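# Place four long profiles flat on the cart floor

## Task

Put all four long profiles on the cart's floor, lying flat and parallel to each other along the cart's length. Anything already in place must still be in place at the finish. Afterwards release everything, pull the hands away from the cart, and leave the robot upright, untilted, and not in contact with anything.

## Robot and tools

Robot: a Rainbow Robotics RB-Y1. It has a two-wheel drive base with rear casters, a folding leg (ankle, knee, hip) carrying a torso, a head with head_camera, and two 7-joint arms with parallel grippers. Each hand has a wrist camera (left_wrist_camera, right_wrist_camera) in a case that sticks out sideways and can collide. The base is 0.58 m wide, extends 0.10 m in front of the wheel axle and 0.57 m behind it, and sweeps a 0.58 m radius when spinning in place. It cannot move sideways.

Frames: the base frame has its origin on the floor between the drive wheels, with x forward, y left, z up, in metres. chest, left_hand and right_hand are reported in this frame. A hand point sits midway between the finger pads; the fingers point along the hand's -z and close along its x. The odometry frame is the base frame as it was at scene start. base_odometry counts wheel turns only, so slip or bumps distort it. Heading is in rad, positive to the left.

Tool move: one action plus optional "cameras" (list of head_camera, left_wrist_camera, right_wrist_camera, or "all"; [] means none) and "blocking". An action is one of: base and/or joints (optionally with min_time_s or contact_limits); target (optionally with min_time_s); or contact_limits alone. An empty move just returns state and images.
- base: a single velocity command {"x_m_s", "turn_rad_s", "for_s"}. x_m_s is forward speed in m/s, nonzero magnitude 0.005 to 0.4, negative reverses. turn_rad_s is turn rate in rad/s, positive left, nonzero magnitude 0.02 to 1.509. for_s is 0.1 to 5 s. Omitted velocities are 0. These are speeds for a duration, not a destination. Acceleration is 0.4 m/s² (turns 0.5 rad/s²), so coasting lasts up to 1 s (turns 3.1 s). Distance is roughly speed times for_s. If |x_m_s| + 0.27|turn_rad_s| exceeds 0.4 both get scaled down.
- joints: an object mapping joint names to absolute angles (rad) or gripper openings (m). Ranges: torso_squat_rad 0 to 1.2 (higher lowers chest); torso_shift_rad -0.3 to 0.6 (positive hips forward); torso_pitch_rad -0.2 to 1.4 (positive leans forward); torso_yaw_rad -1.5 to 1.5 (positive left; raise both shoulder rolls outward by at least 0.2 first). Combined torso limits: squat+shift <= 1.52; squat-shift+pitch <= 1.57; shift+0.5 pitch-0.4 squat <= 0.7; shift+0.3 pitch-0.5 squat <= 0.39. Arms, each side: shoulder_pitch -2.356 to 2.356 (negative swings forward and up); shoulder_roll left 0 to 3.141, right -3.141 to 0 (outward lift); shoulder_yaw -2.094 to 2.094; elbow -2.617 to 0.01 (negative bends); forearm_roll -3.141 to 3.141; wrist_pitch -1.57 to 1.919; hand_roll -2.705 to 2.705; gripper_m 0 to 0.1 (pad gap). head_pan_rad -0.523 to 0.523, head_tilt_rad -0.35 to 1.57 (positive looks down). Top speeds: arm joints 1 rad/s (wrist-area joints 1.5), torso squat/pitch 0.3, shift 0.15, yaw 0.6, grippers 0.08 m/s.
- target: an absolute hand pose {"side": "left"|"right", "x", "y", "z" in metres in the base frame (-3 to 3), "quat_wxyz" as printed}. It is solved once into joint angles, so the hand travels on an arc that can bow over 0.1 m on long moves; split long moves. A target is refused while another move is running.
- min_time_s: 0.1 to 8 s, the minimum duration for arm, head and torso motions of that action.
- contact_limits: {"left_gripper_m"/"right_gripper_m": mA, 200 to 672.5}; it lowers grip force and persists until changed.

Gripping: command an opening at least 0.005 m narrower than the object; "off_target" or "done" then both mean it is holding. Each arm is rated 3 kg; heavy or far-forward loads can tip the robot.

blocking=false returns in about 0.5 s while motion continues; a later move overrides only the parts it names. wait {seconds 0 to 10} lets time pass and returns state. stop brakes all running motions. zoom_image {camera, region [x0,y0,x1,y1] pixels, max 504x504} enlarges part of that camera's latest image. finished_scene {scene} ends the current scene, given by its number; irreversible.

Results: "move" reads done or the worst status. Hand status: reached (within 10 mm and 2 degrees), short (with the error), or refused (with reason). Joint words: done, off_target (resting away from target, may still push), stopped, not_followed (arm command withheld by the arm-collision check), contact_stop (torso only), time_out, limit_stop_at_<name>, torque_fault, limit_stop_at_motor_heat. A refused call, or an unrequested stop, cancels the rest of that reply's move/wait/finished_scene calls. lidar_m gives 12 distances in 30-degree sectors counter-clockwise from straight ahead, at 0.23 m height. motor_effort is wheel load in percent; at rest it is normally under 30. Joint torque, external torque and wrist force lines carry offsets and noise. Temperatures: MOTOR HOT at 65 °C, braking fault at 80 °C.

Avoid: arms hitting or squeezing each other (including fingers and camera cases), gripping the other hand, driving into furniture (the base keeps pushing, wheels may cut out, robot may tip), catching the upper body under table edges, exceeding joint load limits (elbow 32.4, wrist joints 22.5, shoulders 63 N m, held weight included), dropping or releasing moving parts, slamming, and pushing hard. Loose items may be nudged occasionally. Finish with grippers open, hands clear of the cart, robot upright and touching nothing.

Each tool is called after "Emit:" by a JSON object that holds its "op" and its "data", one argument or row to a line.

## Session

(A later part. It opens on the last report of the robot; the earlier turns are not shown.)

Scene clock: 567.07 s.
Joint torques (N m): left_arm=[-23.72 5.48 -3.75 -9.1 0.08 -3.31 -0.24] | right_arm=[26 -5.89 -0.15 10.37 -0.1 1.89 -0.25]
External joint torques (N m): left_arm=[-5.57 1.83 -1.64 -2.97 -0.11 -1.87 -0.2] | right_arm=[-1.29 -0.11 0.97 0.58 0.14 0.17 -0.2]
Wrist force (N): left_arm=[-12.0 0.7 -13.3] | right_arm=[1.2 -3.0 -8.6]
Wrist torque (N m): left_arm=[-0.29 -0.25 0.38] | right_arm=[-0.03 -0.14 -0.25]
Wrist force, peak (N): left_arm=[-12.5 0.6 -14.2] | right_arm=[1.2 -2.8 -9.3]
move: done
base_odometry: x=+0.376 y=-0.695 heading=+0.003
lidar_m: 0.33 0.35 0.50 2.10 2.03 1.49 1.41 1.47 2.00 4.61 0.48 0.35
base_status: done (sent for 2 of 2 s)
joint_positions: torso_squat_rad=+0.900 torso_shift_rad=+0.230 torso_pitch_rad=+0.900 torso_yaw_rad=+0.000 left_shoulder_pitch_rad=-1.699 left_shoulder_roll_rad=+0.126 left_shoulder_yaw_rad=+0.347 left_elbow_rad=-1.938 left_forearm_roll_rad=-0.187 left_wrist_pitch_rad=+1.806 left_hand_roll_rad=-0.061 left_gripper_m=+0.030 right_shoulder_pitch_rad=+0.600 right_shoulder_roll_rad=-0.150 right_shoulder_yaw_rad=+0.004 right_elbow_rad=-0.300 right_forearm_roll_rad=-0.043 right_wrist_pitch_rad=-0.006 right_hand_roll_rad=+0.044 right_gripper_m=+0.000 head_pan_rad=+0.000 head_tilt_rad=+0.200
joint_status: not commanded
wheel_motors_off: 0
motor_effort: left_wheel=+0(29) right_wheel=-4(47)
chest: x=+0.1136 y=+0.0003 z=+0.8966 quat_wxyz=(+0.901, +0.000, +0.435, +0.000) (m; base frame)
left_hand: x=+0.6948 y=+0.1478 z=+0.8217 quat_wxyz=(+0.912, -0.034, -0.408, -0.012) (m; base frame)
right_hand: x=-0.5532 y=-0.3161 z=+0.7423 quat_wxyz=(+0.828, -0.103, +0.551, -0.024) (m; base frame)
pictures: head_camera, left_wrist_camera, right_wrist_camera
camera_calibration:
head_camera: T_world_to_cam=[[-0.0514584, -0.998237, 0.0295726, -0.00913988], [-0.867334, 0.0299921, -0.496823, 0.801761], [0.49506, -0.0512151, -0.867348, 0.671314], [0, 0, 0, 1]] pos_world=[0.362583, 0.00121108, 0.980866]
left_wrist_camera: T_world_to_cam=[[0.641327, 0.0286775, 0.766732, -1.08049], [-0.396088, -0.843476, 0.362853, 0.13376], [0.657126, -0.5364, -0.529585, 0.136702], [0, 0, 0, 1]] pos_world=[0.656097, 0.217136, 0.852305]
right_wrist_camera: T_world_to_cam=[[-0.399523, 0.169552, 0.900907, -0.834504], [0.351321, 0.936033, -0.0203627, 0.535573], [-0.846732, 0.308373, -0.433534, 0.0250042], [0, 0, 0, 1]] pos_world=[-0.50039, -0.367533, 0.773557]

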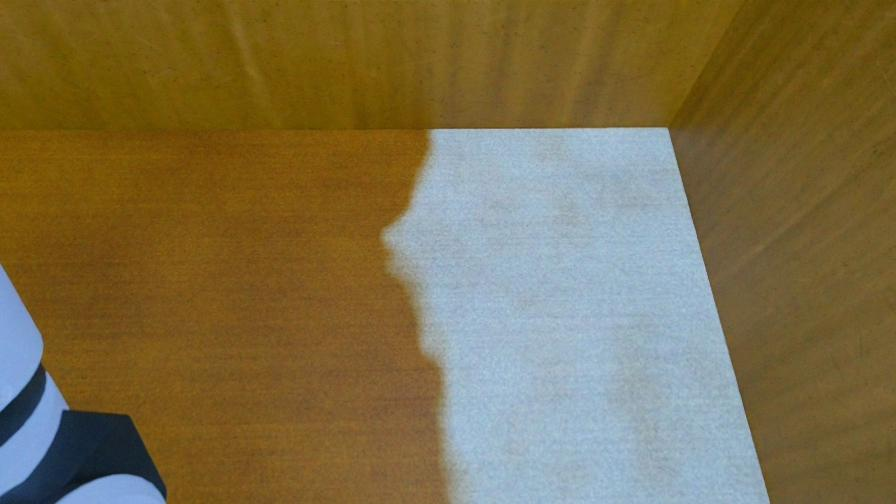

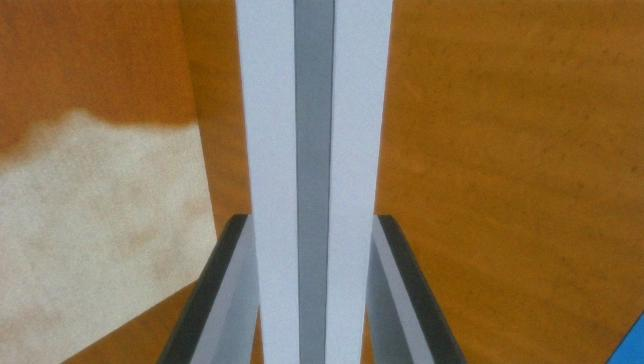

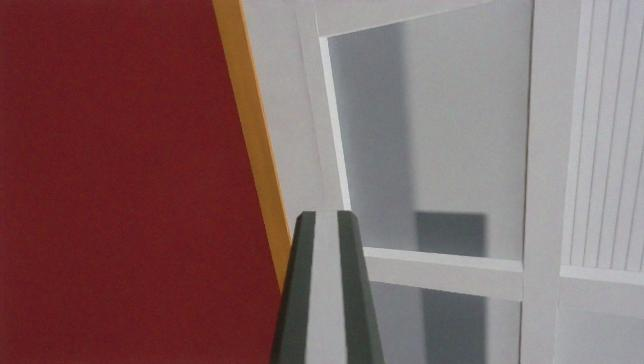

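Emit:
{"op": "zoom_image", "data": {
  "camera": "left_wrist_camera",
  "region": [0, 80, 260, 364]
}}

Emit:
{"op": "move", "data": {
  "joints": {"head_pan_rad": 0.5, "head_tilt_rad": 0.1},
  "cameras": ["head_camera"]
}}

Scaled by 1.775 from the camera's 644x364 image, which has a finer 920x520 frame.

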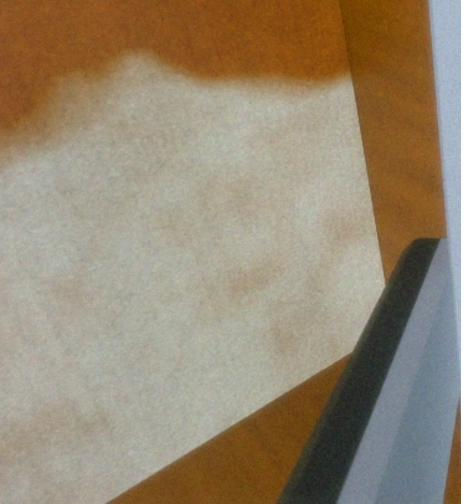

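Scene clock: 586.80 s.
Joint torques (N m): left_arm=[-23.07 5.87 -3.91 -8.85 0.31 -3.2 -0.08] | right_arm=[25.31 -5.01 -0.94 10.43 -0.05 1.76 -0.26]
External joint torques (N m): left_arm=[-4.92 2.22 -1.8 -2.73 0.13 -1.76 -0.04] | right_arm=[-1.99 0.76 0.18 0.64 0.19 0.04 -0.22]
Wrist force (N): left_arm=[-11.9 0.5 -13.1] | right_arm=[1.0 -3.3 -8.6]
Wrist torque (N m): left_arm=[-0.25 -0.25 0.37] | right_arm=[0.00 -0.17 -0.26]
Wrist force, peak (N): left_arm=[-12.4 0.6 -13.1] | right_arm=[1.0 -3.3 -8.9]
move: done
base_odometry: x=+0.376 y=-0.695 heading=+0.003
lidar_m: 0.33 0.36 0.50 2.10 2.03 1.49 1.41 1.47 2.00 4.61 0.48 0.35
base_status: not commanded
joint_positions: torso_squat_rad=+0.900 torso_shift_rad=+0.230 torso_pitch_rad=+0.900 torso_yaw_rad=+0.000 left_shoulder_pitch_rad=-1.699 left_shoulder_roll_rad=+0.126 left_shoulder_yaw_rad=+0.347 left_elbow_rad=-1.938 left_forearm_roll_rad=-0.187 left_wrist_pitch_rad=+1.806 left_hand_roll_rad=-0.061 left_gripper_m=+0.030 right_shoulder_pitch_rad=+0.600 right_shoulder_roll_rad=-0.150 right_shoulder_yaw_rad=+0.004 right_elbow_rad=-0.300 right_forearm_roll_rad=-0.043 right_wrist_pitch_rad=-0.006 right_hand_roll_rad=+0.044 right_gripper_m=+0.000 head_pan_rad=+0.500 head_tilt_rad=+0.100
joint_status: all done
wheel_motors_off: 0
motor_effort: left_wheel=-1(2) right_wheel=-3(6)
chest: x=+0.1136 y=+0.0003 z=+0.8966 quat_wxyz=(+0.901, +0.000, +0.435, +0.000) (m; base frame)
left_hand: x=+0.6948 y=+0.1478 z=+0.8217 quat_wxyz=(+0.912, -0.034, -0.408, -0.012) (m; base frame)
right_hand: x=-0.5532 y=-0.3161 z=+0.7423 quat_wxyz=(+0.828, -0.103, +0.551, -0.024) (m; base frame)
pictures: head_camera
camera_calibration:
head_camera: T_world_to_cam=[[0.247346, -0.901341, -0.355533, 0.292547], [-0.818673, 0.00185423, -0.574257, 0.865711], [0.51826, 0.433106, -0.737445, 0.534144], [0, 0, 0, 1]] pos_world=[0.359548, 0.0307383, 0.995053]

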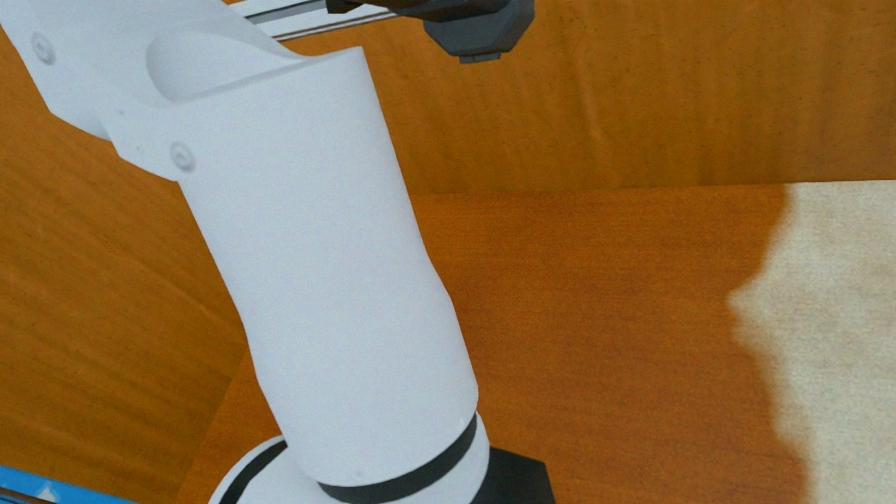

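Emit:
{"op": "move", "data": {
  "base": {"x_m_s": 0.1, "for_s": 1.1},
  "joints": {"head_pan_rad": 0.0, "head_tilt_rad": 0.2},
  "cameras": []
}}

Emit:
{"op": "move", "data": {
  "joints": {"torso_squat_rad": 0.95, "torso_shift_rad": 0.28, "torso_pitch_rad": 0.9},
  "min_time_s": 1.5,
  "cameras": ["head_camera"]
}}

Scene clock: 627.37 s.
Joint torques (N m): left_arm=[-23.7 5.67 -3.53 -9.26 0.27 -3.22 -0.22] | right_arm=[26.04 -5.7 -0.89 10.42 0.06 1.92 -0.36]
External joint torques (N m): left_arm=[-5.55 2.01 -1.42 -3.13 0.08 -1.78 -0.18] | right_arm=[-1.25 0.07 0.24 0.62 0.3 0.21 -0.31]
Wrist force (N): left_arm=[-11.9 0.3 -12.3] | right_arm=[1.1 -3.0 -8.8]
Wrist torque (N m): left_arm=[-0.24 -0.25 0.35] | right_arm=[-0.02 -0.18 -0.25]
Wrist force, peak (N): left_arm=[-12.4 0.7 -14.7] | right_arm=[1.1 -3.1 -9.0]
move: done
base_odometry: x=+0.486 y=-0.694 heading=+0.003
lidar_m: 0.22 0.24 0.34 1.46 2.20 1.60 1.51 1.58 2.16 4.19 0.32 0.24
base_status: done (sent for 1.1 of 1.1 s)
joint_positions: torso_squat_rad=+0.900 torso_shift_rad=+0.230 torso_pitch_rad=+0.900 torso_yaw_rad=+0.000 left_shoulder_pitch_rad=-1.699 left_shoulder_roll_rad=+0.126 left_shoulder_yaw_rad=+0.347 left_elbow_rad=-1.938 left_forearm_roll_rad=-0.187 left_wrist_pitch_rad=+1.806 left_hand_roll_rad=-0.061 left_gripper_m=+0.030 right_shoulder_pitch_rad=+0.600 right_shoulder_roll_rad=-0.150 right_shoulder_yaw_rad=+0.004 right_elbow_rad=-0.300 right_forearm_roll_rad=-0.043 right_wrist_pitch_rad=-0.006 right_hand_roll_rad=+0.044 right_gripper_m=+0.000 head_pan_rad=+0.000 head_tilt_rad=+0.200
joint_status: all done
wheel_motors_off: 0
motor_effort: left_wheel=-2(28) right_wheel=-3(27)
chest: x=+0.1136 y=+0.0003 z=+0.8966 quat_wxyz=(+0.901, +0.000, +0.435, +0.000) (m; base frame)
left_hand: x=+0.6948 y=+0.1479 z=+0.8217 quat_wxyz=(+0.912, -0.034, -0.408, -0.012) (m; base frame)
right_hand: x=-0.5532 y=-0.3161 z=+0.7423 quat_wxyz=(+0.828, -0.103, +0.551, -0.024) (m; base frame)
pictures: none
No camera images: "cameras" was empty.

Scene clock: 629.17 s.
Joint torques (N m): left_arm=[-23.32 5.85 -3.59 -9.22 -0.03 -3.23 -0.3] | right_arm=[25.78 -5.65 -0.35 10.33 -0.15 1.77 -0.28]
External joint torques (N m): left_arm=[-5.17 2.19 -1.47 -3.09 -0.21 -1.79 -0.26] | right_arm=[-1.52 0.12 0.78 0.54 0.09 0.06 -0.23]
Wrist force (N): left_arm=[-12.3 0.2 -13.0] | right_arm=[0.7 -3.1 -8.5]
Wrist torque (N m): left_arm=[-0.24 -0.29 0.36] | right_arm=[-0.04 -0.23 -0.23]
Wrist force, peak (N): left_arm=[-12.4 0.6 -13.4] | right_arm=[1.2 -3.3 -8.8]
move: done
base_odometry: x=+0.486 y=-0.694 heading=+0.003
lidar_m: 0.22 0.25 0.34 1.46 2.21 1.61 1.53 1.59 2.16 4.20 0.31 0.24
base_status: not commanded
joint_positions: torso_squat_rad=+0.950 torso_shift_rad=+0.280 torso_pitch_rad=+0.900 torso_yaw_rad=+0.000 left_shoulder_pitch_rad=-1.699 left_shoulder_roll_rad=+0.126 left_shoulder_yaw_rad=+0.347 left_elbow_rad=-1.938 left_forearm_roll_rad=-0.187 left_wrist_pitch_rad=+1.806 left_hand_roll_rad=-0.061 left_gripper_m=+0.030 right_shoulder_pitch_rad=+0.600 right_shoulder_roll_rad=-0.150 right_shoulder_yaw_rad=+0.004 right_elbow_rad=-0.300 right_forearm_roll_rad=-0.043 right_wrist_pitch_rad=-0.006 right_hand_roll_rad=+0.044 right_gripper_m=+0.000 head_pan_rad=+0.000 head_tilt_rad=+0.200
joint_status: all done
wheel_motors_off: 0
motor_effort: left_wheel=-1(2) right_wheel=-2(5)
chest: x=+0.1269 y=+0.0003 z=+0.8643 quat_wxyz=(+0.901, +0.000, +0.435, +0.000) (m; base frame)
left_hand: x=+0.7081 y=+0.1479 z=+0.7894 quat_wxyz=(+0.912, -0.034, -0.408, -0.012) (m; base frame)
right_hand: x=-0.5399 y=-0.3161 z=+0.7100 quat_wxyz=(+0.828, -0.103, +0.551, -0.024) (m; base frame)
pictures: head_camera
camera_calibration:
head_camera: T_world_to_cam=[[-0.0514629, -0.998237, 0.029574, -0.00749986], [-0.867309, 0.0299928, -0.496866, 0.797281], [0.495103, -0.0512199, -0.867323, 0.636675], [0, 0, 0, 1]] pos_world=[0.375883, 0.00121109, 0.948566]

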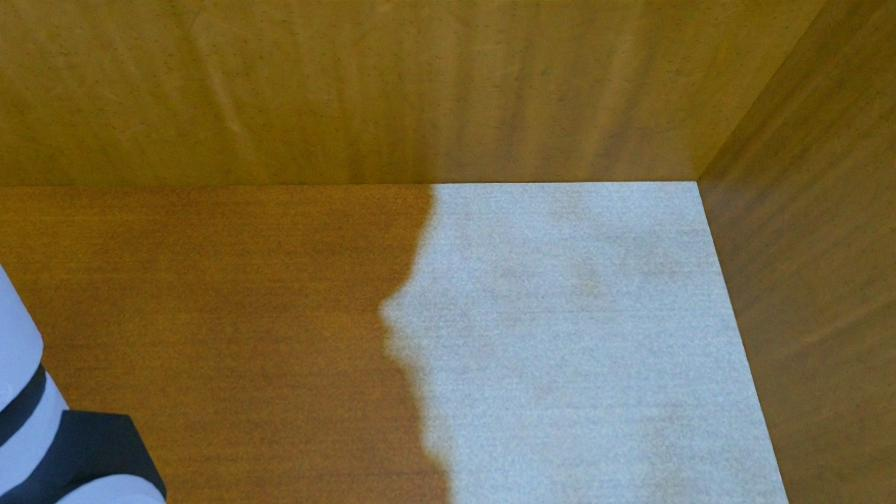

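Emit:
{"op": "move", "data": {
  "joints": {"left_shoulder_pitch_rad": -1.75, "left_shoulder_roll_rad": 0.265, "left_shoulder_yaw_rad": -0.012, "left_elbow_rad": -1.92, "left_forearm_roll_rad": 0.145, "left_wrist_pitch_rad": 1.776, "left_hand_roll_rad": 0.161},
  "min_time_s": 2,
  "cameras": ["head_camera"]
}}

Scene clock: 652.33 s.
Joint torques (N m): left_arm=[-24.68 4.21 0.23 -8.39 -0.1 -3.81 -0.15] | right_arm=[26.24 -5.6 -0.63 10.34 0.05 1.93 -0.33]
External joint torques (N m): left_arm=[-5.98 1.74 -1.49 -2.53 0.09 -2.28 -0.11] | right_arm=[-1.06 0.17 0.49 0.54 0.29 0.21 -0.28]
Wrist force (N): left_arm=[-14.3 -0.5 -11.6] | right_arm=[0.8 -3.1 -8.4]
Wrist torque (N m): left_arm=[0.06 -0.28 0.70] | right_arm=[-0.03 -0.22 -0.24]
Wrist force, peak (N): left_arm=[-13.3 52.9 -12.2] | right_arm=[1.3 -3.8 -8.7]
move: done
base_odometry: x=+0.486 y=-0.694 heading=+0.003
lidar_m: 0.22 0.24 0.34 1.46 2.21 1.60 1.52 1.58 2.16 4.18 0.33 0.24
base_status: not commanded
joint_positions: torso_squat_rad=+0.950 torso_shift_rad=+0.280 torso_pitch_rad=+0.900 torso_yaw_rad=+0.000 left_shoulder_pitch_rad=-1.748 left_shoulder_roll_rad=+0.265 left_shoulder_yaw_rad=-0.012 left_elbow_rad=-1.919 left_forearm_roll_rad=+0.145 left_wrist_pitch_rad=+1.777 left_hand_roll_rad=+0.161 left_gripper_m=+0.030 right_shoulder_pitch_rad=+0.600 right_shoulder_roll_rad=-0.150 right_shoulder_yaw_rad=+0.004 right_elbow_rad=-0.300 right_forearm_roll_rad=-0.043 right_wrist_pitch_rad=-0.006 right_hand_roll_rad=+0.044 right_gripper_m=+0.000 head_pan_rad=+0.000 head_tilt_rad=+0.200
joint_status: all done
wheel_motors_off: 0
motor_effort: left_wheel=+5(22) right_wheel=-2(31)
chest: x=+0.1270 y=+0.0003 z=+0.8643 quat_wxyz=(+0.901, +0.000, +0.435, +0.000) (m; base frame)
left_hand: x=+0.6886 y=+0.0193 z=+0.8291 quat_wxyz=(+0.877, -0.097, -0.440, -0.165) (m; base frame)
right_hand: x=-0.5398 y=-0.3161 z=+0.7100 quat_wxyz=(+0.828, -0.103, +0.551, -0.024) (m; base frame)
pictures: head_camera
camera_calibration:
head_camera: T_world_to_cam=[[-0.0514206, -0.998235, 0.0297086, -0.00753556], [-0.867337, 0.0298919, -0.496822, 0.797284], [0.495057, -0.0513143, -0.867344, 0.63658], [0, 0, 0, 1]] pos_world=[0.375983, 0.00131106, 0.948466]

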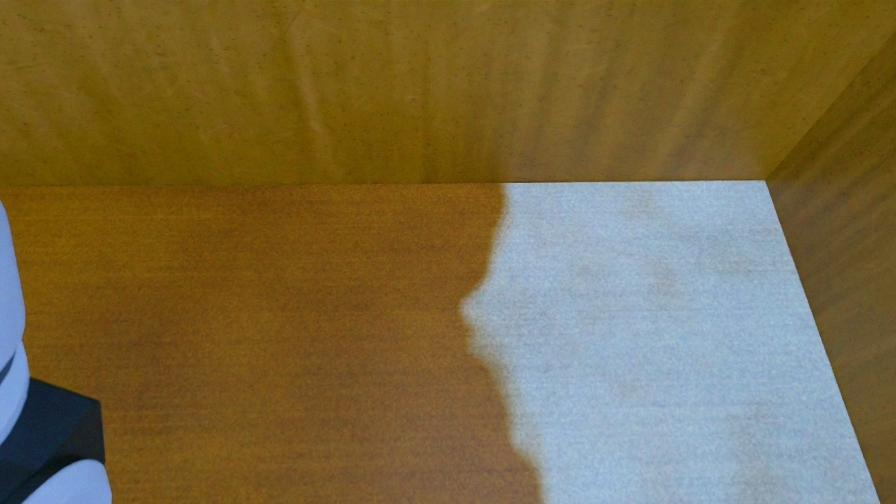

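Emit:
{"op": "move", "data": {
  "target": {"side": "left", "x": 0.67, "y": 0.075, "z": 0.8291, "quat_wxyz": [0.9, -0.05, -0.42, -0.09]},
  "min_time_s": 2
}}

Scene clock: 669.37 s.
Joint torques (N m): left_arm=[-22.57 5.79 4.41 -7.44 -1.36 -2.89 0.4] | right_arm=[26.1 -5.56 -0.53 10.31 -0.14 1.91 -0.27]
External joint torques (N m): left_arm=[-4.88 1.6 0.17 -2.92 -0.78 -1.55 0.44] | right_arm=[-1.19 0.22 0.59 0.51 0.1 0.2 -0.22]
Wrist force (N): left_arm=[-13.0 -0.2 -12.3] | right_arm=[1.0 -3.2 -8.6]
Wrist torque (N m): left_arm=[-0.37 -0.33 0.37] | right_arm=[-0.03 -0.19 -0.24]
Wrist force, peak (N): left_arm=[-14.5 -0.4 -12.1] | right_arm=[1.1 -3.5 -8.8]
move: done
base_odometry: x=+0.486 y=-0.694 heading=+0.003
lidar_m: 0.22 0.23 0.34 1.47 2.20 1.61 1.52 1.57 2.15 4.19 0.32 0.24
base_status: not commanded
joint_positions: torso_squat_rad=+0.950 torso_shift_rad=+0.280 torso_pitch_rad=+0.900 torso_yaw_rad=+0.000 left_shoulder_pitch_rad=-1.736 left_shoulder_roll_rad=+0.522 left_shoulder_yaw_rad=-0.138 left_elbow_rad=-2.044 left_forearm_roll_rad=+0.269 left_wrist_pitch_rad=+1.919 left_hand_roll_rad=+0.471 left_gripper_m=+0.030 right_shoulder_pitch_rad=+0.600 right_shoulder_roll_rad=-0.150 right_shoulder_yaw_rad=+0.004 right_elbow_rad=-0.300 right_forearm_roll_rad=-0.043 right_wrist_pitch_rad=-0.006 right_hand_roll_rad=+0.044 right_gripper_m=+0.000 head_pan_rad=+0.000 head_tilt_rad=+0.200
joint_status: all done
wheel_motors_off: 0
motor_effort: left_wheel=+5(6) right_wheel=-2(5)
chest: x=+0.1270 y=+0.0003 z=+0.8643 quat_wxyz=(+0.901, +0.000, +0.435, +0.000) (m; base frame)
left_hand: x=+0.6700 y=+0.0755 z=+0.8276 quat_wxyz=(+0.901, -0.051, -0.422, -0.090) (m; base frame)
left_hand_status: reached (checked arc, planned for 2.0 s): 2 mm and 0.2 deg off.
right_hand: x=-0.5398 y=-0.3161 z=+0.7100 quat_wxyz=(+0.828, -0.103, +0.551, -0.024) (m; base frame)
pictures: head_camera, left_wrist_camera, right_wrist_camera
camera_calibration:
head_camera: T_world_to_cam=[[-0.0514206, -0.998235, 0.0297086, -0.00753556], [-0.867337, 0.0298919, -0.496822, 0.797284], [0.495057, -0.0513143, -0.867344, 0.63658], [0, 0, 0, 1]] pos_world=[0.375983, 0.00131106, 0.948466]
left_wrist_camera: T_world_to_cam=[[0.605896, -0.0931232, 0.790074, -1.05337], [-0.536782, -0.78084, 0.319615, 0.186033], [0.587158, -0.617751, -0.523095, 0.165057], [0, 0, 0, 1]] pos_world=[0.64118, 0.149133, 0.859126]
right_wrist_camera: T_world_to_cam=[[-0.399524, 0.169491, 0.900918, -0.800122], [0.351189, 0.936083, -0.0203672, 0.5302], [-0.846786, 0.308255, -0.433511, 0.0221752], [0, 0, 0, 1]] pos_world=[-0.48709, -0.367533, 0.741257]

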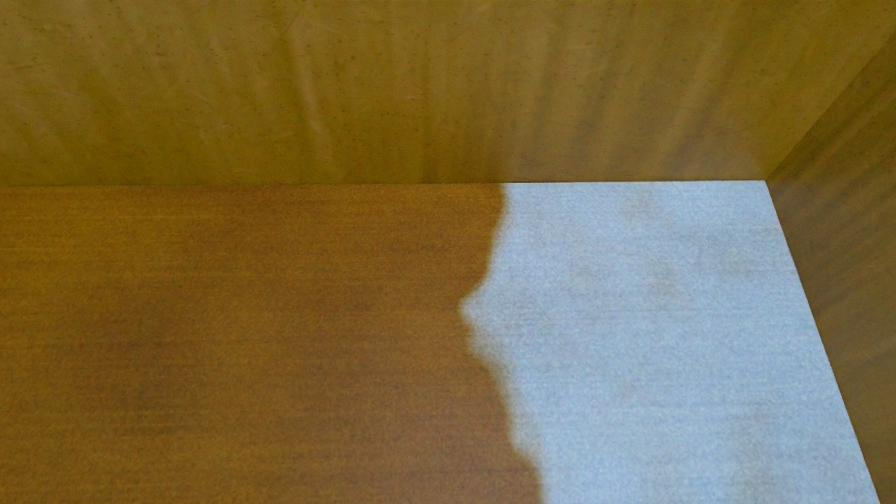

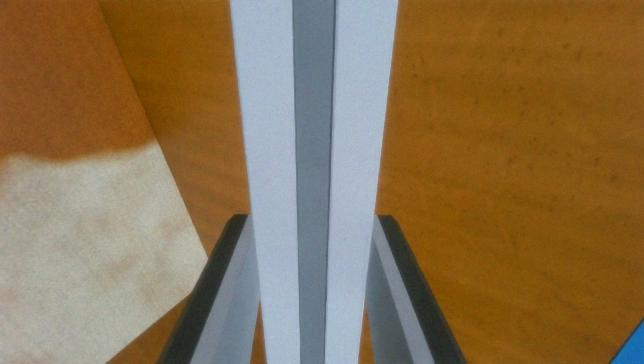

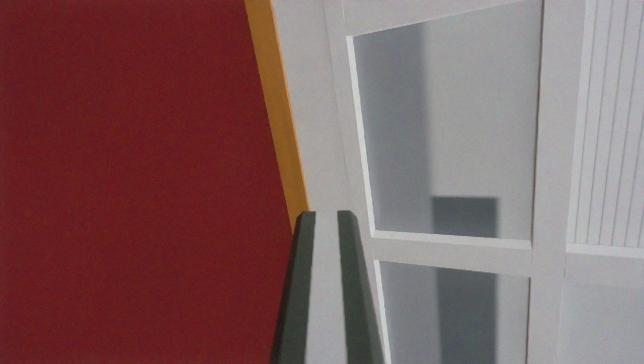

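Emit:
{"op": "move", "data": {
  "target": {"side": "left", "x": 0.63, "y": 0.09, "z": 0.78, "quat_wxyz": [0.94, 0, -0.342, 0]},
  "min_time_s": 2.5,
  "cameras": ["head_camera"]
}}

Scene clock: 675.40 s.
Joint torques (N m): left_arm=[-22.42 6.67 9.33 -3.73 -2.11 -1.07 0.48] | right_arm=[25.52 -5.63 -0.63 10.61 -0.06 1.84 -0.06]
External joint torques (N m): left_arm=[-5.39 1.45 0.85 -1.73 -1.09 -0.59 0.51] | right_arm=[-1.77 0.15 0.49 0.82 0.17 0.13 -0.01]
Wrist force (N): left_arm=[-11.0 -0.3 -14.2] | right_arm=[1.0 -3.0 -8.7]
Wrist torque (N m): left_arm=[-0.35 -0.29 0.32] | right_arm=[-0.05 -0.19 -0.24]
Wrist force, peak (N): left_arm=[-11.6 -0.4 -14.5] | right_arm=[0.8 -3.4 -8.8]
move: done
base_odometry: x=+0.486 y=-0.694 heading=+0.003
lidar_m: 0.22 0.23 0.33 1.46 2.20 1.61 1.52 1.59 2.17 4.18 0.33 0.24
base_status: not commanded
joint_positions: torso_squat_rad=+0.950 torso_shift_rad=+0.280 torso_pitch_rad=+0.900 torso_yaw_rad=+0.000 left_shoulder_pitch_rad=-1.922 left_shoulder_roll_rad=+0.938 left_shoulder_yaw_rad=-0.642 left_elbow_rad=-2.082 left_forearm_roll_rad=+0.703 left_wrist_pitch_rad=+1.919 left_hand_roll_rad=+1.193 left_gripper_m=+0.030 right_shoulder_pitch_rad=+0.600 right_shoulder_roll_rad=-0.150 right_shoulder_yaw_rad=+0.004 right_elbow_rad=-0.300 right_forearm_roll_rad=-0.043 right_wrist_pitch_rad=-0.006 right_hand_roll_rad=+0.044 right_gripper_m=+0.000 head_pan_rad=+0.000 head_tilt_rad=+0.200
joint_status: all done
wheel_motors_off: 0
motor_effort: left_wheel=+5(6) right_wheel=-2(6)
chest: x=+0.1270 y=+0.0003 z=+0.8643 quat_wxyz=(+0.901, +0.000, +0.435, +0.000) (m; base frame)
left_hand: x=+0.6297 y=+0.0901 z=+0.7791 quat_wxyz=(+0.940, +0.000, -0.341, +0.000) (m; base frame)
left_hand_status: reached (checked arc, planned for 2.5 s): 1 mm and 0.1 deg off.
right_hand: x=-0.5398 y=-0.3161 z=+0.7100 quat_wxyz=(+0.828, -0.103, +0.551, -0.024) (m; base frame)
pictures: head_camera
camera_calibration:
head_camera: T_world_to_cam=[[-0.0514206, -0.998235, 0.0297086, -0.00753556], [-0.867337, 0.0298919, -0.496822, 0.797284], [0.495057, -0.0513143, -0.867344, 0.63658], [0, 0, 0, 1]] pos_world=[0.375983, 0.00131106, 0.948466]

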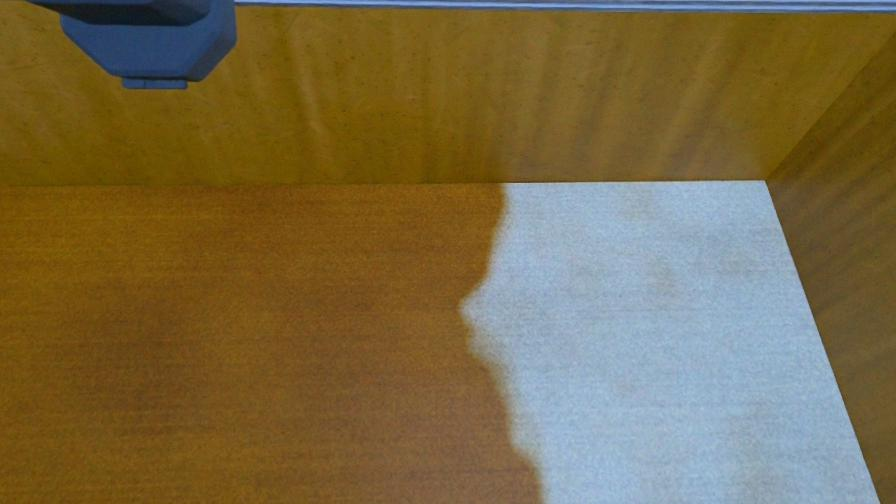

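Emit:
{"op": "move", "data": {
  "target": {"side": "left", "x": 0.59, "y": 0.09, "z": 0.70, "quat_wxyz": [0.976, 0, -0.216, 0]},
  "min_time_s": 2.5,
  "cameras": ["head_camera"]
}}

Emit:
{"op": "move", "data": {
  "target": {"side": "left", "x": 0.56, "y": 0.09, "z": 0.58, "quat_wxyz": [0.9945, 0, -0.1045, 0]},
  "min_time_s": 2.5
}}

Scene clock: 681.27 s.
Joint torques (N m): left_arm=[-20.17 4.14 9.54 -3.73 -1.26 -0.73 0.49] | right_arm=[26.01 -5.66 -0.85 10.4 -0.12 1.7 -0.28]
External joint torques (N m): left_arm=[-3.58 -1.14 1.05 -0.93 -0.58 -0.45 0.51] | right_arm=[-1.29 0.11 0.28 0.61 0.12 -0.01 -0.23]
Wrist force (N): left_arm=[-7.6 -0.2 -16.5] | right_arm=[0.8 -3.3 -8.6]
Wrist torque (N m): left_arm=[-0.38 -0.27 0.28] | right_arm=[-0.03 -0.21 -0.25]
Wrist force, peak (N): left_arm=[-7.7 0.1 -16.7] | right_arm=[1.1 -3.4 -8.8]
move: done
base_odometry: x=+0.486 y=-0.694 heading=+0.003
lidar_m: 0.23 0.24 0.33 1.46 2.20 1.61 1.53 1.59 2.17 4.18 0.32 0.23
base_status: not commanded
joint_positions: torso_squat_rad=+0.950 torso_shift_rad=+0.280 torso_pitch_rad=+0.900 torso_yaw_rad=+0.000 left_shoulder_pitch_rad=-1.811 left_shoulder_roll_rad=+0.928 left_shoulder_yaw_rad=-0.685 left_elbow_rad=-2.048 left_forearm_roll_rad=+0.848 left_wrist_pitch_rad=+1.894 left_hand_roll_rad=+1.250 left_gripper_m=+0.030 right_shoulder_pitch_rad=+0.600 right_shoulder_roll_rad=-0.150 right_shoulder_yaw_rad=+0.004 right_elbow_rad=-0.300 right_forearm_roll_rad=-0.043 right_wrist_pitch_rad=-0.006 right_hand_roll_rad=+0.044 right_gripper_m=+0.000 head_pan_rad=+0.000 head_tilt_rad=+0.200
joint_status: all done
wheel_motors_off: 0
motor_effort: left_wheel=+5(6) right_wheel=-3(5)
chest: x=+0.1270 y=+0.0003 z=+0.8643 quat_wxyz=(+0.901, +0.000, +0.435, +0.000) (m; base frame)
left_hand: x=+0.5898 y=+0.0902 z=+0.6995 quat_wxyz=(+0.977, +0.000, -0.215, +0.000) (m; base frame)
left_hand_status: reached (checked arc, planned for 2.5 s): 1 mm and 0.1 deg off.
right_hand: x=-0.5398 y=-0.3161 z=+0.7100 quat_wxyz=(+0.828, -0.103, +0.551, -0.024) (m; base frame)
pictures: head_camera
camera_calibration:
head_camera: T_world_to_cam=[[-0.0514206, -0.998235, 0.0297086, -0.00753556], [-0.867337, 0.0298919, -0.496822, 0.797284], [0.495057, -0.0513143, -0.867344, 0.63658], [0, 0, 0, 1]] pos_world=[0.375983, 0.00131106, 0.948466]

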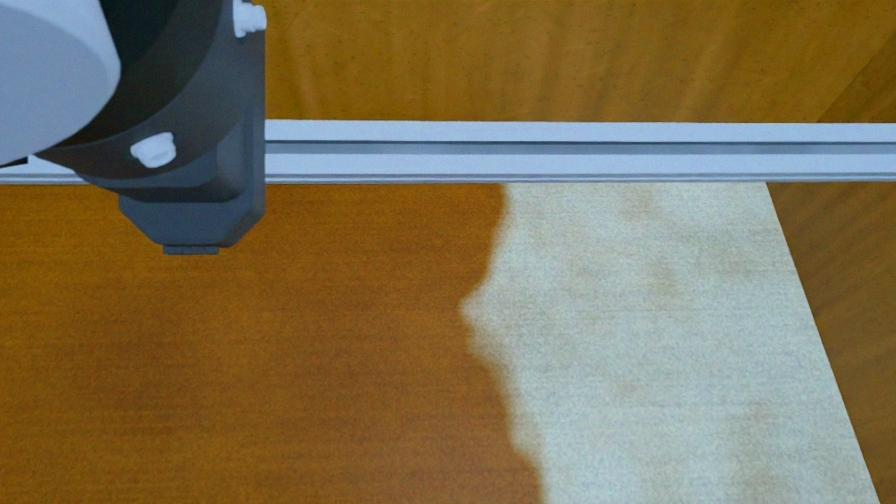

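Scene clock: 684.10 s.
Joint torques (N m): left_arm=[-19.15 3.65 8.78 -5.23 -1.32 -0.39 -0.2] | right_arm=[25.84 -6 -0.97 10.42 0.07 1.96 -0.19]
External joint torques (N m): left_arm=[-3.13 -1.51 0.56 -0.7 -1 -0.21 -0.19] | right_arm=[-1.45 -0.23 0.16 0.63 0.3 0.25 -0.14]
Wrist force (N): left_arm=[-4.0 0.0 -17.8] | right_arm=[0.8 -3.4 -8.3]
Wrist torque (N m): left_arm=[-0.42 -0.26 0.31] | right_arm=[0.00 -0.19 -0.24]
Wrist force, peak (N): left_arm=[-4.9 -0.4 -18.3] | right_arm=[0.8 -3.4 -8.7]
move: done
base_odometry: x=+0.486 y=-0.694 heading=+0.003
lidar_m: 0.23 0.24 0.34 1.46 2.21 1.61 1.52 1.58 2.16 4.20 0.32 0.23
base_status: not commanded
joint_positions: torso_squat_rad=+0.950 torso_shift_rad=+0.280 torso_pitch_rad=+0.900 torso_yaw_rad=+0.000 left_shoulder_pitch_rad=-1.620 left_shoulder_roll_rad=+0.869 left_shoulder_yaw_rad=-0.772 left_elbow_rad=-1.882 left_forearm_roll_rad=+0.828 left_wrist_pitch_rad=+1.721 left_hand_roll_rad=+1.191 left_gripper_m=+0.030 right_shoulder_pitch_rad=+0.600 right_shoulder_roll_rad=-0.150 right_shoulder_yaw_rad=+0.004 right_elbow_rad=-0.300 right_forearm_roll_rad=-0.043 right_wrist_pitch_rad=-0.006 right_hand_roll_rad=+0.044 right_gripper_m=+0.000 head_pan_rad=+0.000 head_tilt_rad=+0.200
joint_status: all done
wheel_motors_off: 0
motor_effort: left_wheel=+5(6) right_wheel=-4(6)
chest: x=+0.1270 y=+0.0003 z=+0.8643 quat_wxyz=(+0.901, +0.000, +0.435, +0.000) (m; base frame)
left_hand: x=+0.5593 y=+0.0906 z=+0.5799 quat_wxyz=(+0.995, +0.001, -0.104, +0.000) (m; base frame)
left_hand_status: reached (checked arc, planned for 2.5 s): 1 mm and 0.1 deg off.
right_hand: x=-0.5398 y=-0.3161 z=+0.7100 quat_wxyz=(+0.828, -0.103, +0.551, -0.024) (m; base frame)
pictures: head_camera, left_wrist_camera, right_wrist_camera
camera_calibration:
head_camera: T_world_to_cam=[[-0.0514206, -0.998235, 0.0297086, -0.00753556], [-0.867337, 0.0298919, -0.496822, 0.797284], [0.495057, -0.0513143, -0.867344, 0.63658], [0, 0, 0, 1]] pos_world=[0.375983, 0.00131106, 0.948466]
left_wrist_camera: T_world_to_cam=[[0.970383, 0.0206778, 0.240684, -0.684803], [-0.0965843, -0.880021, 0.46501, -0.103903], [0.221423, -0.474484, -0.85196, 0.492056], [0, 0, 0, 1]] pos_world=[0.545534, 0.156196, 0.63235]
right_wrist_camera: T_world_to_cam=[[-0.399524, 0.169491, 0.900918, -0.800122], [0.351189, 0.936083, -0.0203672, 0.5302], [-0.846786, 0.308255, -0.433511, 0.0221752], [0, 0, 0, 1]] pos_world=[-0.48709, -0.367533, 0.741257]

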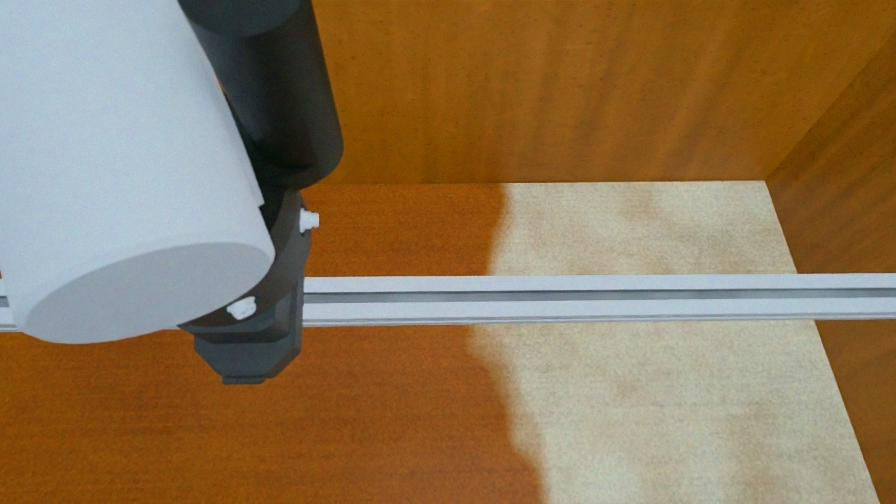

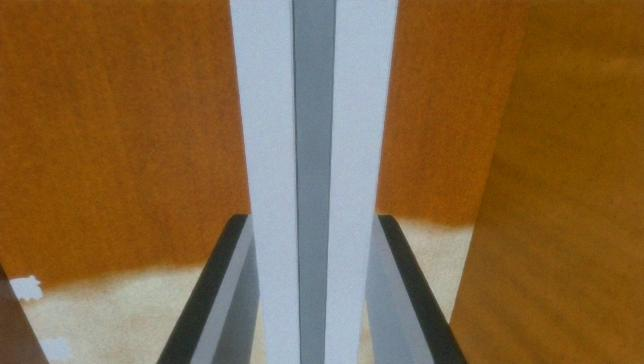

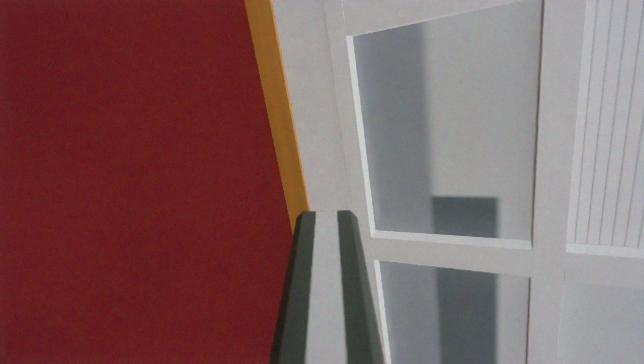

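Emit:
{"op": "move", "data": {
  "target": {"side": "left", "x": 0.55, "y": 0.09, "z": 0.46, "quat_wxyz": [1, 0, 0, 0]},
  "min_time_s": 2.5,
  "cameras": ["left_wrist_camera"]
}}

Emit:
{"op": "move", "data": {
  "joints": {"head_pan_rad": -0.45, "head_tilt_rad": 0.2},
  "cameras": ["head_camera"]
}}

Emit:
{"op": "move", "data": {
  "joints": {"head_pan_rad": 0.5, "head_tilt_rad": 0.2},
  "cameras": ["head_camera"]
}}

Scene clock: 692.03 s.
Joint torques (N m): left_arm=[-19.56 3.4 7.02 -6.64 0.17 0.25 0.07] | right_arm=[25.66 -5.43 -0.94 10.28 0.11 1.87 -0.28]
External joint torques (N m): left_arm=[-2.89 -1.19 0.03 -1.26 0.14 0.3 0.07] | right_arm=[-1.63 0.35 0.19 0.49 0.35 0.15 -0.24]
Wrist force (N): left_arm=[-1.0 -0.2 -17.9] | right_arm=[0.8 -3.3 -8.4]
Wrist torque (N m): left_arm=[-0.43 -0.27 0.25] | right_arm=[0.01 -0.19 -0.24]
Wrist force, peak (N): left_arm=[-2.5 0.0 -18.7] | right_arm=[0.7 -3.4 -8.8]
move: done
base_odometry: x=+0.486 y=-0.694 heading=+0.003
lidar_m: 0.22 0.25 0.32 1.46 2.19 1.60 1.53 1.57 2.16 4.19 0.32 0.24
base_status: not commanded
joint_positions: torso_squat_rad=+0.950 torso_shift_rad=+0.280 torso_pitch_rad=+0.900 torso_yaw_rad=+0.000 left_shoulder_pitch_rad=-1.550 left_shoulder_roll_rad=+0.708 left_shoulder_yaw_rad=-0.837 left_elbow_rad=-1.423 left_forearm_roll_rad=+0.839 left_wrist_pitch_rad=+1.498 left_hand_roll_rad=+0.968 left_gripper_m=+0.030 right_shoulder_pitch_rad=+0.600 right_shoulder_roll_rad=-0.150 right_shoulder_yaw_rad=+0.004 right_elbow_rad=-0.300 right_forearm_roll_rad=-0.043 right_wrist_pitch_rad=-0.006 right_hand_roll_rad=+0.044 right_gripper_m=+0.000 head_pan_rad=+0.000 head_tilt_rad=+0.200
joint_status: all done
wheel_motors_off: 0
motor_effort: left_wheel=+5(6) right_wheel=-2(6)
chest: x=+0.1270 y=+0.0003 z=+0.8643 quat_wxyz=(+0.901, +0.000, +0.435, +0.000) (m; base frame)
left_hand: x=+0.5496 y=+0.0904 z=+0.4596 quat_wxyz=(+1.000, +0.000, +0.000, +0.000) (m; base frame)
left_hand_status: reached (checked arc, planned for 2.5 s): 1 mm and 0.1 deg off.
right_hand: x=-0.5398 y=-0.3161 z=+0.7100 quat_wxyz=(+0.828, -0.103, +0.551, -0.024) (m; base frame)
pictures: left_wrist_camera
camera_calibration:
left_wrist_camera: T_world_to_cam=[[0.99921, 0.0211396, 0.0336508, -0.567205], [0.002606, -0.879809, 0.47532, -0.108445], [0.0396544, -0.474857, -0.879169, 0.503975], [0, 0, 0, 1]] pos_world=[0.547055, 0.155895, 0.513712]

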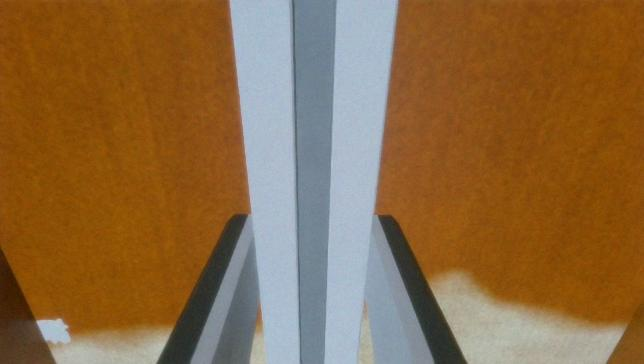

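Scene clock: 693.00 s.
Joint torques (N m): left_arm=[-19.69 3.52 6.82 -6.55 -0.01 0.11 -0.06] | right_arm=[25.91 -5.51 -0.64 10.75 0.06 1.86 -0.23]
External joint torques (N m): left_arm=[-3.02 -1.06 -0.17 -1.17 -0.04 0.16 -0.06] | right_arm=[-1.39 0.26 0.49 0.96 0.3 0.14 -0.18]
Wrist force (N): left_arm=[-0.8 0.1 -18.3] | right_arm=[0.8 -2.9 -8.5]
Wrist torque (N m): left_arm=[-0.32 -0.26 0.22] | right_arm=[-0.07 -0.20 -0.24]
Wrist force, peak (N): left_arm=[-0.9 0.0 -18.5] | right_arm=[0.7 -3.2 -8.7]
move: done
base_odometry: x=+0.486 y=-0.694 heading=+0.003
lidar_m: 0.22 0.24 0.34 1.45 2.19 1.60 1.52 1.59 2.15 4.19 0.32 0.23
base_status: not commanded
joint_positions: torso_squat_rad=+0.950 torso_shift_rad=+0.280 torso_pitch_rad=+0.900 torso_yaw_rad=+0.000 left_shoulder_pitch_rad=-1.550 left_shoulder_roll_rad=+0.708 left_shoulder_yaw_rad=-0.837 left_elbow_rad=-1.423 left_forearm_roll_rad=+0.839 left_wrist_pitch_rad=+1.498 left_hand_roll_rad=+0.968 left_gripper_m=+0.030 right_shoulder_pitch_rad=+0.600 right_shoulder_roll_rad=-0.150 right_shoulder_yaw_rad=+0.004 right_elbow_rad=-0.300 right_forearm_roll_rad=-0.043 right_wrist_pitch_rad=-0.006 right_hand_roll_rad=+0.044 right_gripper_m=+0.000 head_pan_rad=-0.450 head_tilt_rad=+0.200
joint_status: all done
wheel_motors_off: 0
motor_effort: left_wheel=+6(6) right_wheel=-3(5)
chest: x=+0.1270 y=+0.0003 z=+0.8643 quat_wxyz=(+0.901, +0.000, +0.435, +0.000) (m; base frame)
left_hand: x=+0.5496 y=+0.0904 z=+0.4596 quat_wxyz=(+1.000, +0.000, +0.000, +0.000) (m; base frame)
right_hand: x=-0.5398 y=-0.3161 z=+0.7100 quat_wxyz=(+0.828, -0.103, +0.551, -0.024) (m; base frame)
pictures: head_camera
camera_calibration:
head_camera: T_world_to_cam=[[-0.318105, -0.874853, 0.365297, -0.254344], [-0.84975, 0.0922455, -0.519053, 0.813634], [0.420398, -0.475524, -0.77275, 0.567163], [0, 0, 0, 1]] pos_world=[0.372042, -0.027868, 0.953506]

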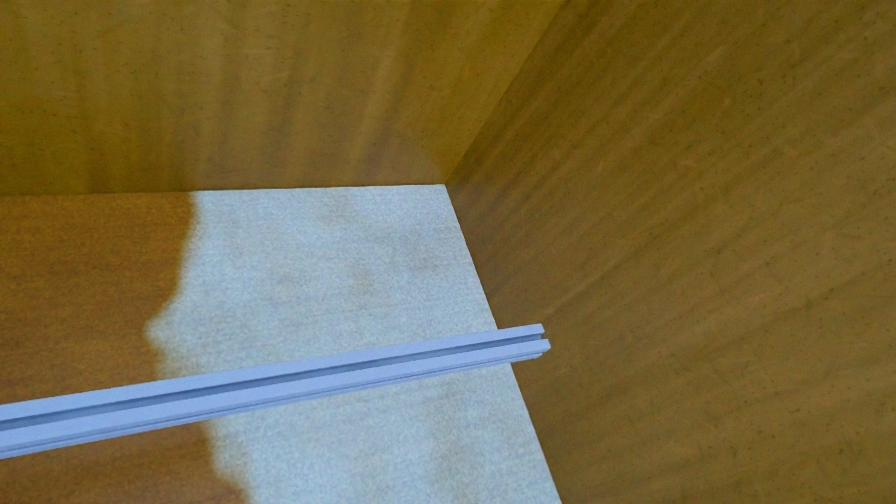

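Scene clock: 694.30 s.
Joint torques (N m): left_arm=[-19.88 4.05 7.41 -6.62 -0.04 0.16 0.14] | right_arm=[25.73 -5.61 -0.37 10.27 -0.08 1.93 -0.21]
External joint torques (N m): left_arm=[-3.21 -0.54 0.42 -1.24 -0.08 0.21 0.14] | right_arm=[-1.56 0.17 0.76 0.48 0.15 0.22 -0.16]
Wrist force (N): left_arm=[-0.6 -0.3 -18.4] | right_arm=[0.8 -3.2 -8.6]
Wrist torque (N m): left_arm=[-0.46 -0.21 0.22] | right_arm=[-0.02 -0.20 -0.24]
Wrist force, peak (N): left_arm=[-0.7 -0.2 -18.6] | right_arm=[0.8 -3.5 -8.7]
move: done
base_odometry: x=+0.486 y=-0.694 heading=+0.003
lidar_m: 0.23 0.24 0.32 1.46 2.20 1.61 1.52 1.58 2.17 4.19 0.33 0.24
base_status: not commanded
joint_positions: torso_squat_rad=+0.950 torso_shift_rad=+0.280 torso_pitch_rad=+0.900 torso_yaw_rad=+0.000 left_shoulder_pitch_rad=-1.550 left_shoulder_roll_rad=+0.708 left_shoulder_yaw_rad=-0.837 left_elbow_rad=-1.423 left_forearm_roll_rad=+0.839 left_wrist_pitch_rad=+1.498 left_hand_roll_rad=+0.968 left_gripper_m=+0.030 right_shoulder_pitch_rad=+0.600 right_shoulder_roll_rad=-0.150 right_shoulder_yaw_rad=+0.004 right_elbow_rad=-0.300 right_forearm_roll_rad=-0.043 right_wrist_pitch_rad=-0.006 right_hand_roll_rad=+0.044 right_gripper_m=+0.000 head_pan_rad=+0.500 head_tilt_rad=+0.200
joint_status: all done
wheel_motors_off: 0
motor_effort: left_wheel=+5(6) right_wheel=-3(5)
chest: x=+0.1270 y=+0.0003 z=+0.8643 quat_wxyz=(+0.901, +0.000, +0.435, +0.000) (m; base frame)
left_hand: x=+0.5496 y=+0.0904 z=+0.4596 quat_wxyz=(+1.000, +0.000, +0.000, +0.000) (m; base frame)
right_hand: x=-0.5398 y=-0.3161 z=+0.7100 quat_wxyz=(+0.828, -0.103, +0.551, -0.024) (m; base frame)
pictures: head_camera
camera_calibration:
head_camera: T_world_to_cam=[[0.250284, -0.902549, -0.350376, 0.271934], [-0.865016, -0.0459121, -0.49964, 0.799362], [0.434863, 0.428132, -0.79221, 0.58132], [0, 0, 0, 1]] pos_world=[0.370605, 0.0332521, 0.955199]

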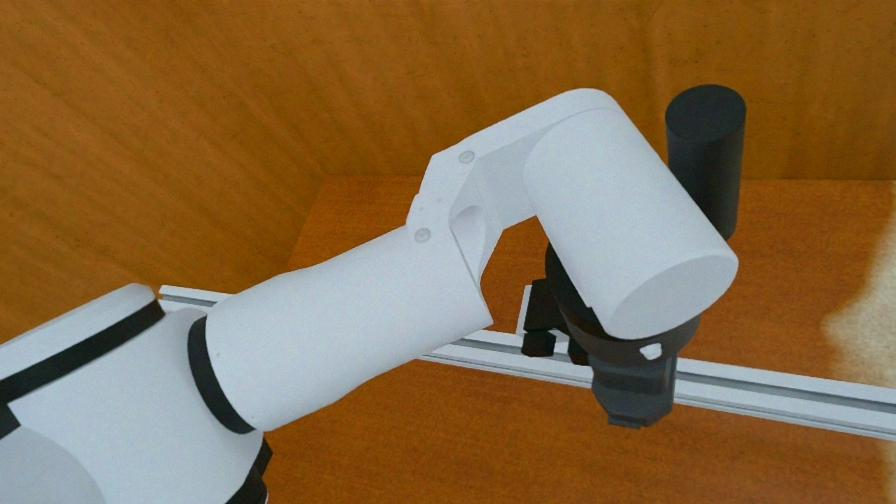

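Emit:
{"op": "move", "data": {
  "target": {"side": "left", "x": 0.55, "y": 0.092, "z": 0.345, "quat_wxyz": [0.999, -0.0445, 0, 0]},
  "min_time_s": 2.5,
  "cameras": ["head_camera"]
}}

Emit:
{"op": "move", "data": {
  "joints": {"head_pan_rad": -0.45, "head_tilt_rad": 0.2},
  "cameras": ["head_camera"]
}}

Scene clock: 717.67 s.
Joint torques (N m): left_arm=[-19.29 2.73 5.38 -6.17 -0.27 -0.37 -0.02] | right_arm=[26.35 -6.27 -0.62 10.19 -0.17 1.74 -0.29]
External joint torques (N m): left_arm=[-3.07 -1.09 0.8 -1.07 -0.4 -0.2 -0.02] | right_arm=[-0.95 -0.49 0.51 0.4 0.07 0.03 -0.24]
Wrist force (N): left_arm=[-1.7 1.8 -17.8] | right_arm=[0.7 -2.9 -8.5]
Wrist torque (N m): left_arm=[-0.39 -0.32 0.24] | right_arm=[-0.06 -0.21 -0.23]
Wrist force, peak (N): left_arm=[-1.1 -0.5 -18.9] | right_arm=[0.9 -3.5 -8.8]
move: done
base_odometry: x=+0.486 y=-0.694 heading=+0.003
lidar_m: 0.22 0.24 0.34 1.47 2.20 1.61 1.53 1.58 2.16 4.20 0.32 0.23
base_status: not commanded
joint_positions: torso_squat_rad=+0.950 torso_shift_rad=+0.280 torso_pitch_rad=+0.900 torso_yaw_rad=+0.000 left_shoulder_pitch_rad=-1.487 left_shoulder_roll_rad=+0.523 left_shoulder_yaw_rad=-0.838 left_elbow_rad=-0.909 left_forearm_roll_rad=+0.822 left_wrist_pitch_rad=+1.085 left_hand_roll_rad=+0.691 left_gripper_m=+0.030 right_shoulder_pitch_rad=+0.600 right_shoulder_roll_rad=-0.150 right_shoulder_yaw_rad=+0.004 right_elbow_rad=-0.300 right_forearm_roll_rad=-0.043 right_wrist_pitch_rad=-0.006 right_hand_roll_rad=+0.044 right_gripper_m=+0.000 head_pan_rad=+0.500 head_tilt_rad=+0.200
joint_status: all done
wheel_motors_off: 0
motor_effort: left_wheel=+6(6) right_wheel=-1(5)
chest: x=+0.1270 y=+0.0003 z=+0.8643 quat_wxyz=(+0.901, +0.000, +0.435, +0.000) (m; base frame)
left_hand: x=+0.5490 y=+0.0925 z=+0.3450 quat_wxyz=(+0.999, -0.044, -0.002, +0.001) (m; base frame)
left_hand_status: reached (checked arc, planned for 2.5 s): 1 mm and 0.2 deg off.
right_hand: x=-0.5399 y=-0.3161 z=+0.7100 quat_wxyz=(+0.828, -0.103, +0.551, -0.024) (m; base frame)
pictures: head_camera
camera_calibration:
head_camera: T_world_to_cam=[[0.250284, -0.902549, -0.350376, 0.271934], [-0.865016, -0.0459121, -0.49964, 0.799362], [0.434863, 0.428132, -0.79221, 0.58132], [0, 0, 0, 1]] pos_world=[0.370605, 0.0332521, 0.955199]

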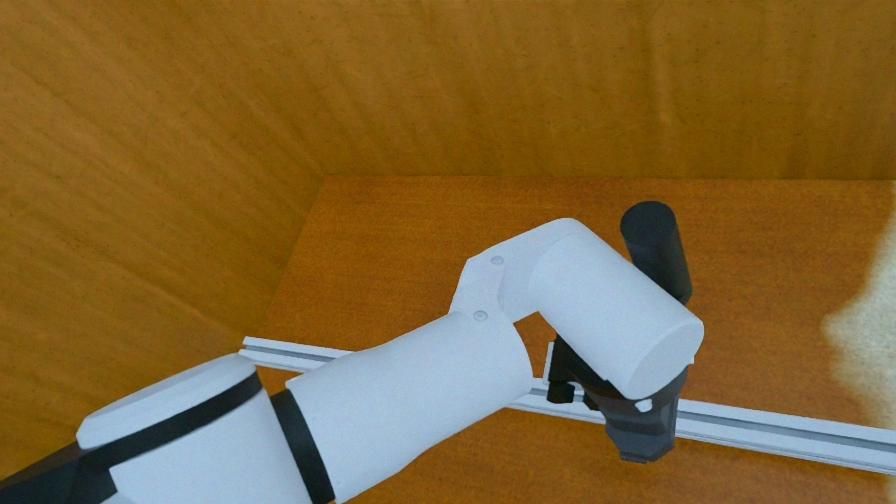

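Scene clock: 718.97 s.
Joint torques (N m): left_arm=[-19.52 2.28 5.2 -6.22 -0.24 -0.35 0.02] | right_arm=[25.86 -5.68 -1.02 10.28 -0.27 1.91 -0.29]
External joint torques (N m): left_arm=[-3.3 -1.54 0.62 -1.12 -0.36 -0.18 0.02] | right_arm=[-1.43 0.1 0.1 0.49 -0.03 0.2 -0.25]
Wrist force (N): left_arm=[-1.8 1.5 -18.1] | right_arm=[0.6 -3.3 -8.7]
Wrist torque (N m): left_arm=[-0.41 -0.31 0.26] | right_arm=[-0.02 -0.23 -0.24]
Wrist force, peak (N): left_arm=[-1.4 1.6 -18.5] | right_arm=[0.6 -3.4 -8.8]
move: done
base_odometry: x=+0.486 y=-0.694 heading=+0.003
lidar_m: 0.23 0.23 0.33 1.45 2.19 1.61 1.53 1.58 2.16 4.19 0.33 0.24
base_status: not commanded
joint_positions: torso_squat_rad=+0.950 torso_shift_rad=+0.280 torso_pitch_rad=+0.900 torso_yaw_rad=+0.000 left_shoulder_pitch_rad=-1.487 left_shoulder_roll_rad=+0.523 left_shoulder_yaw_rad=-0.838 left_elbow_rad=-0.909 left_forearm_roll_rad=+0.822 left_wrist_pitch_rad=+1.085 left_hand_roll_rad=+0.691 left_gripper_m=+0.030 right_shoulder_pitch_rad=+0.600 right_shoulder_roll_rad=-0.150 right_shoulder_yaw_rad=+0.004 right_elbow_rad=-0.300 right_forearm_roll_rad=-0.043 right_wrist_pitch_rad=-0.006 right_hand_roll_rad=+0.044 right_gripper_m=+0.000 head_pan_rad=-0.450 head_tilt_rad=+0.200
joint_status: all done
wheel_motors_off: 0
motor_effort: left_wheel=+5(6) right_wheel=-3(4)
chest: x=+0.1270 y=+0.0003 z=+0.8643 quat_wxyz=(+0.901, +0.000, +0.435, +0.000) (m; base frame)
left_hand: x=+0.5490 y=+0.0925 z=+0.3450 quat_wxyz=(+0.999, -0.044, -0.002, +0.001) (m; base frame)
right_hand: x=-0.5399 y=-0.3161 z=+0.7100 quat_wxyz=(+0.828, -0.103, +0.551, -0.024) (m; base frame)
pictures: head_camera
camera_calibration:
head_camera: T_world_to_cam=[[-0.318105, -0.874853, 0.365297, -0.254344], [-0.84975, 0.0922455, -0.519053, 0.813634], [0.420398, -0.475524, -0.77275, 0.567163], [0, 0, 0, 1]] pos_world=[0.372042, -0.027868, 0.953506]

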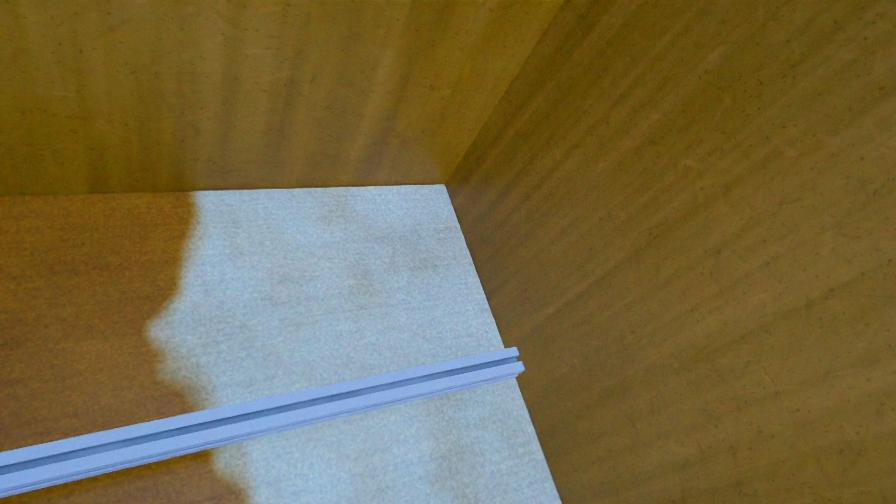

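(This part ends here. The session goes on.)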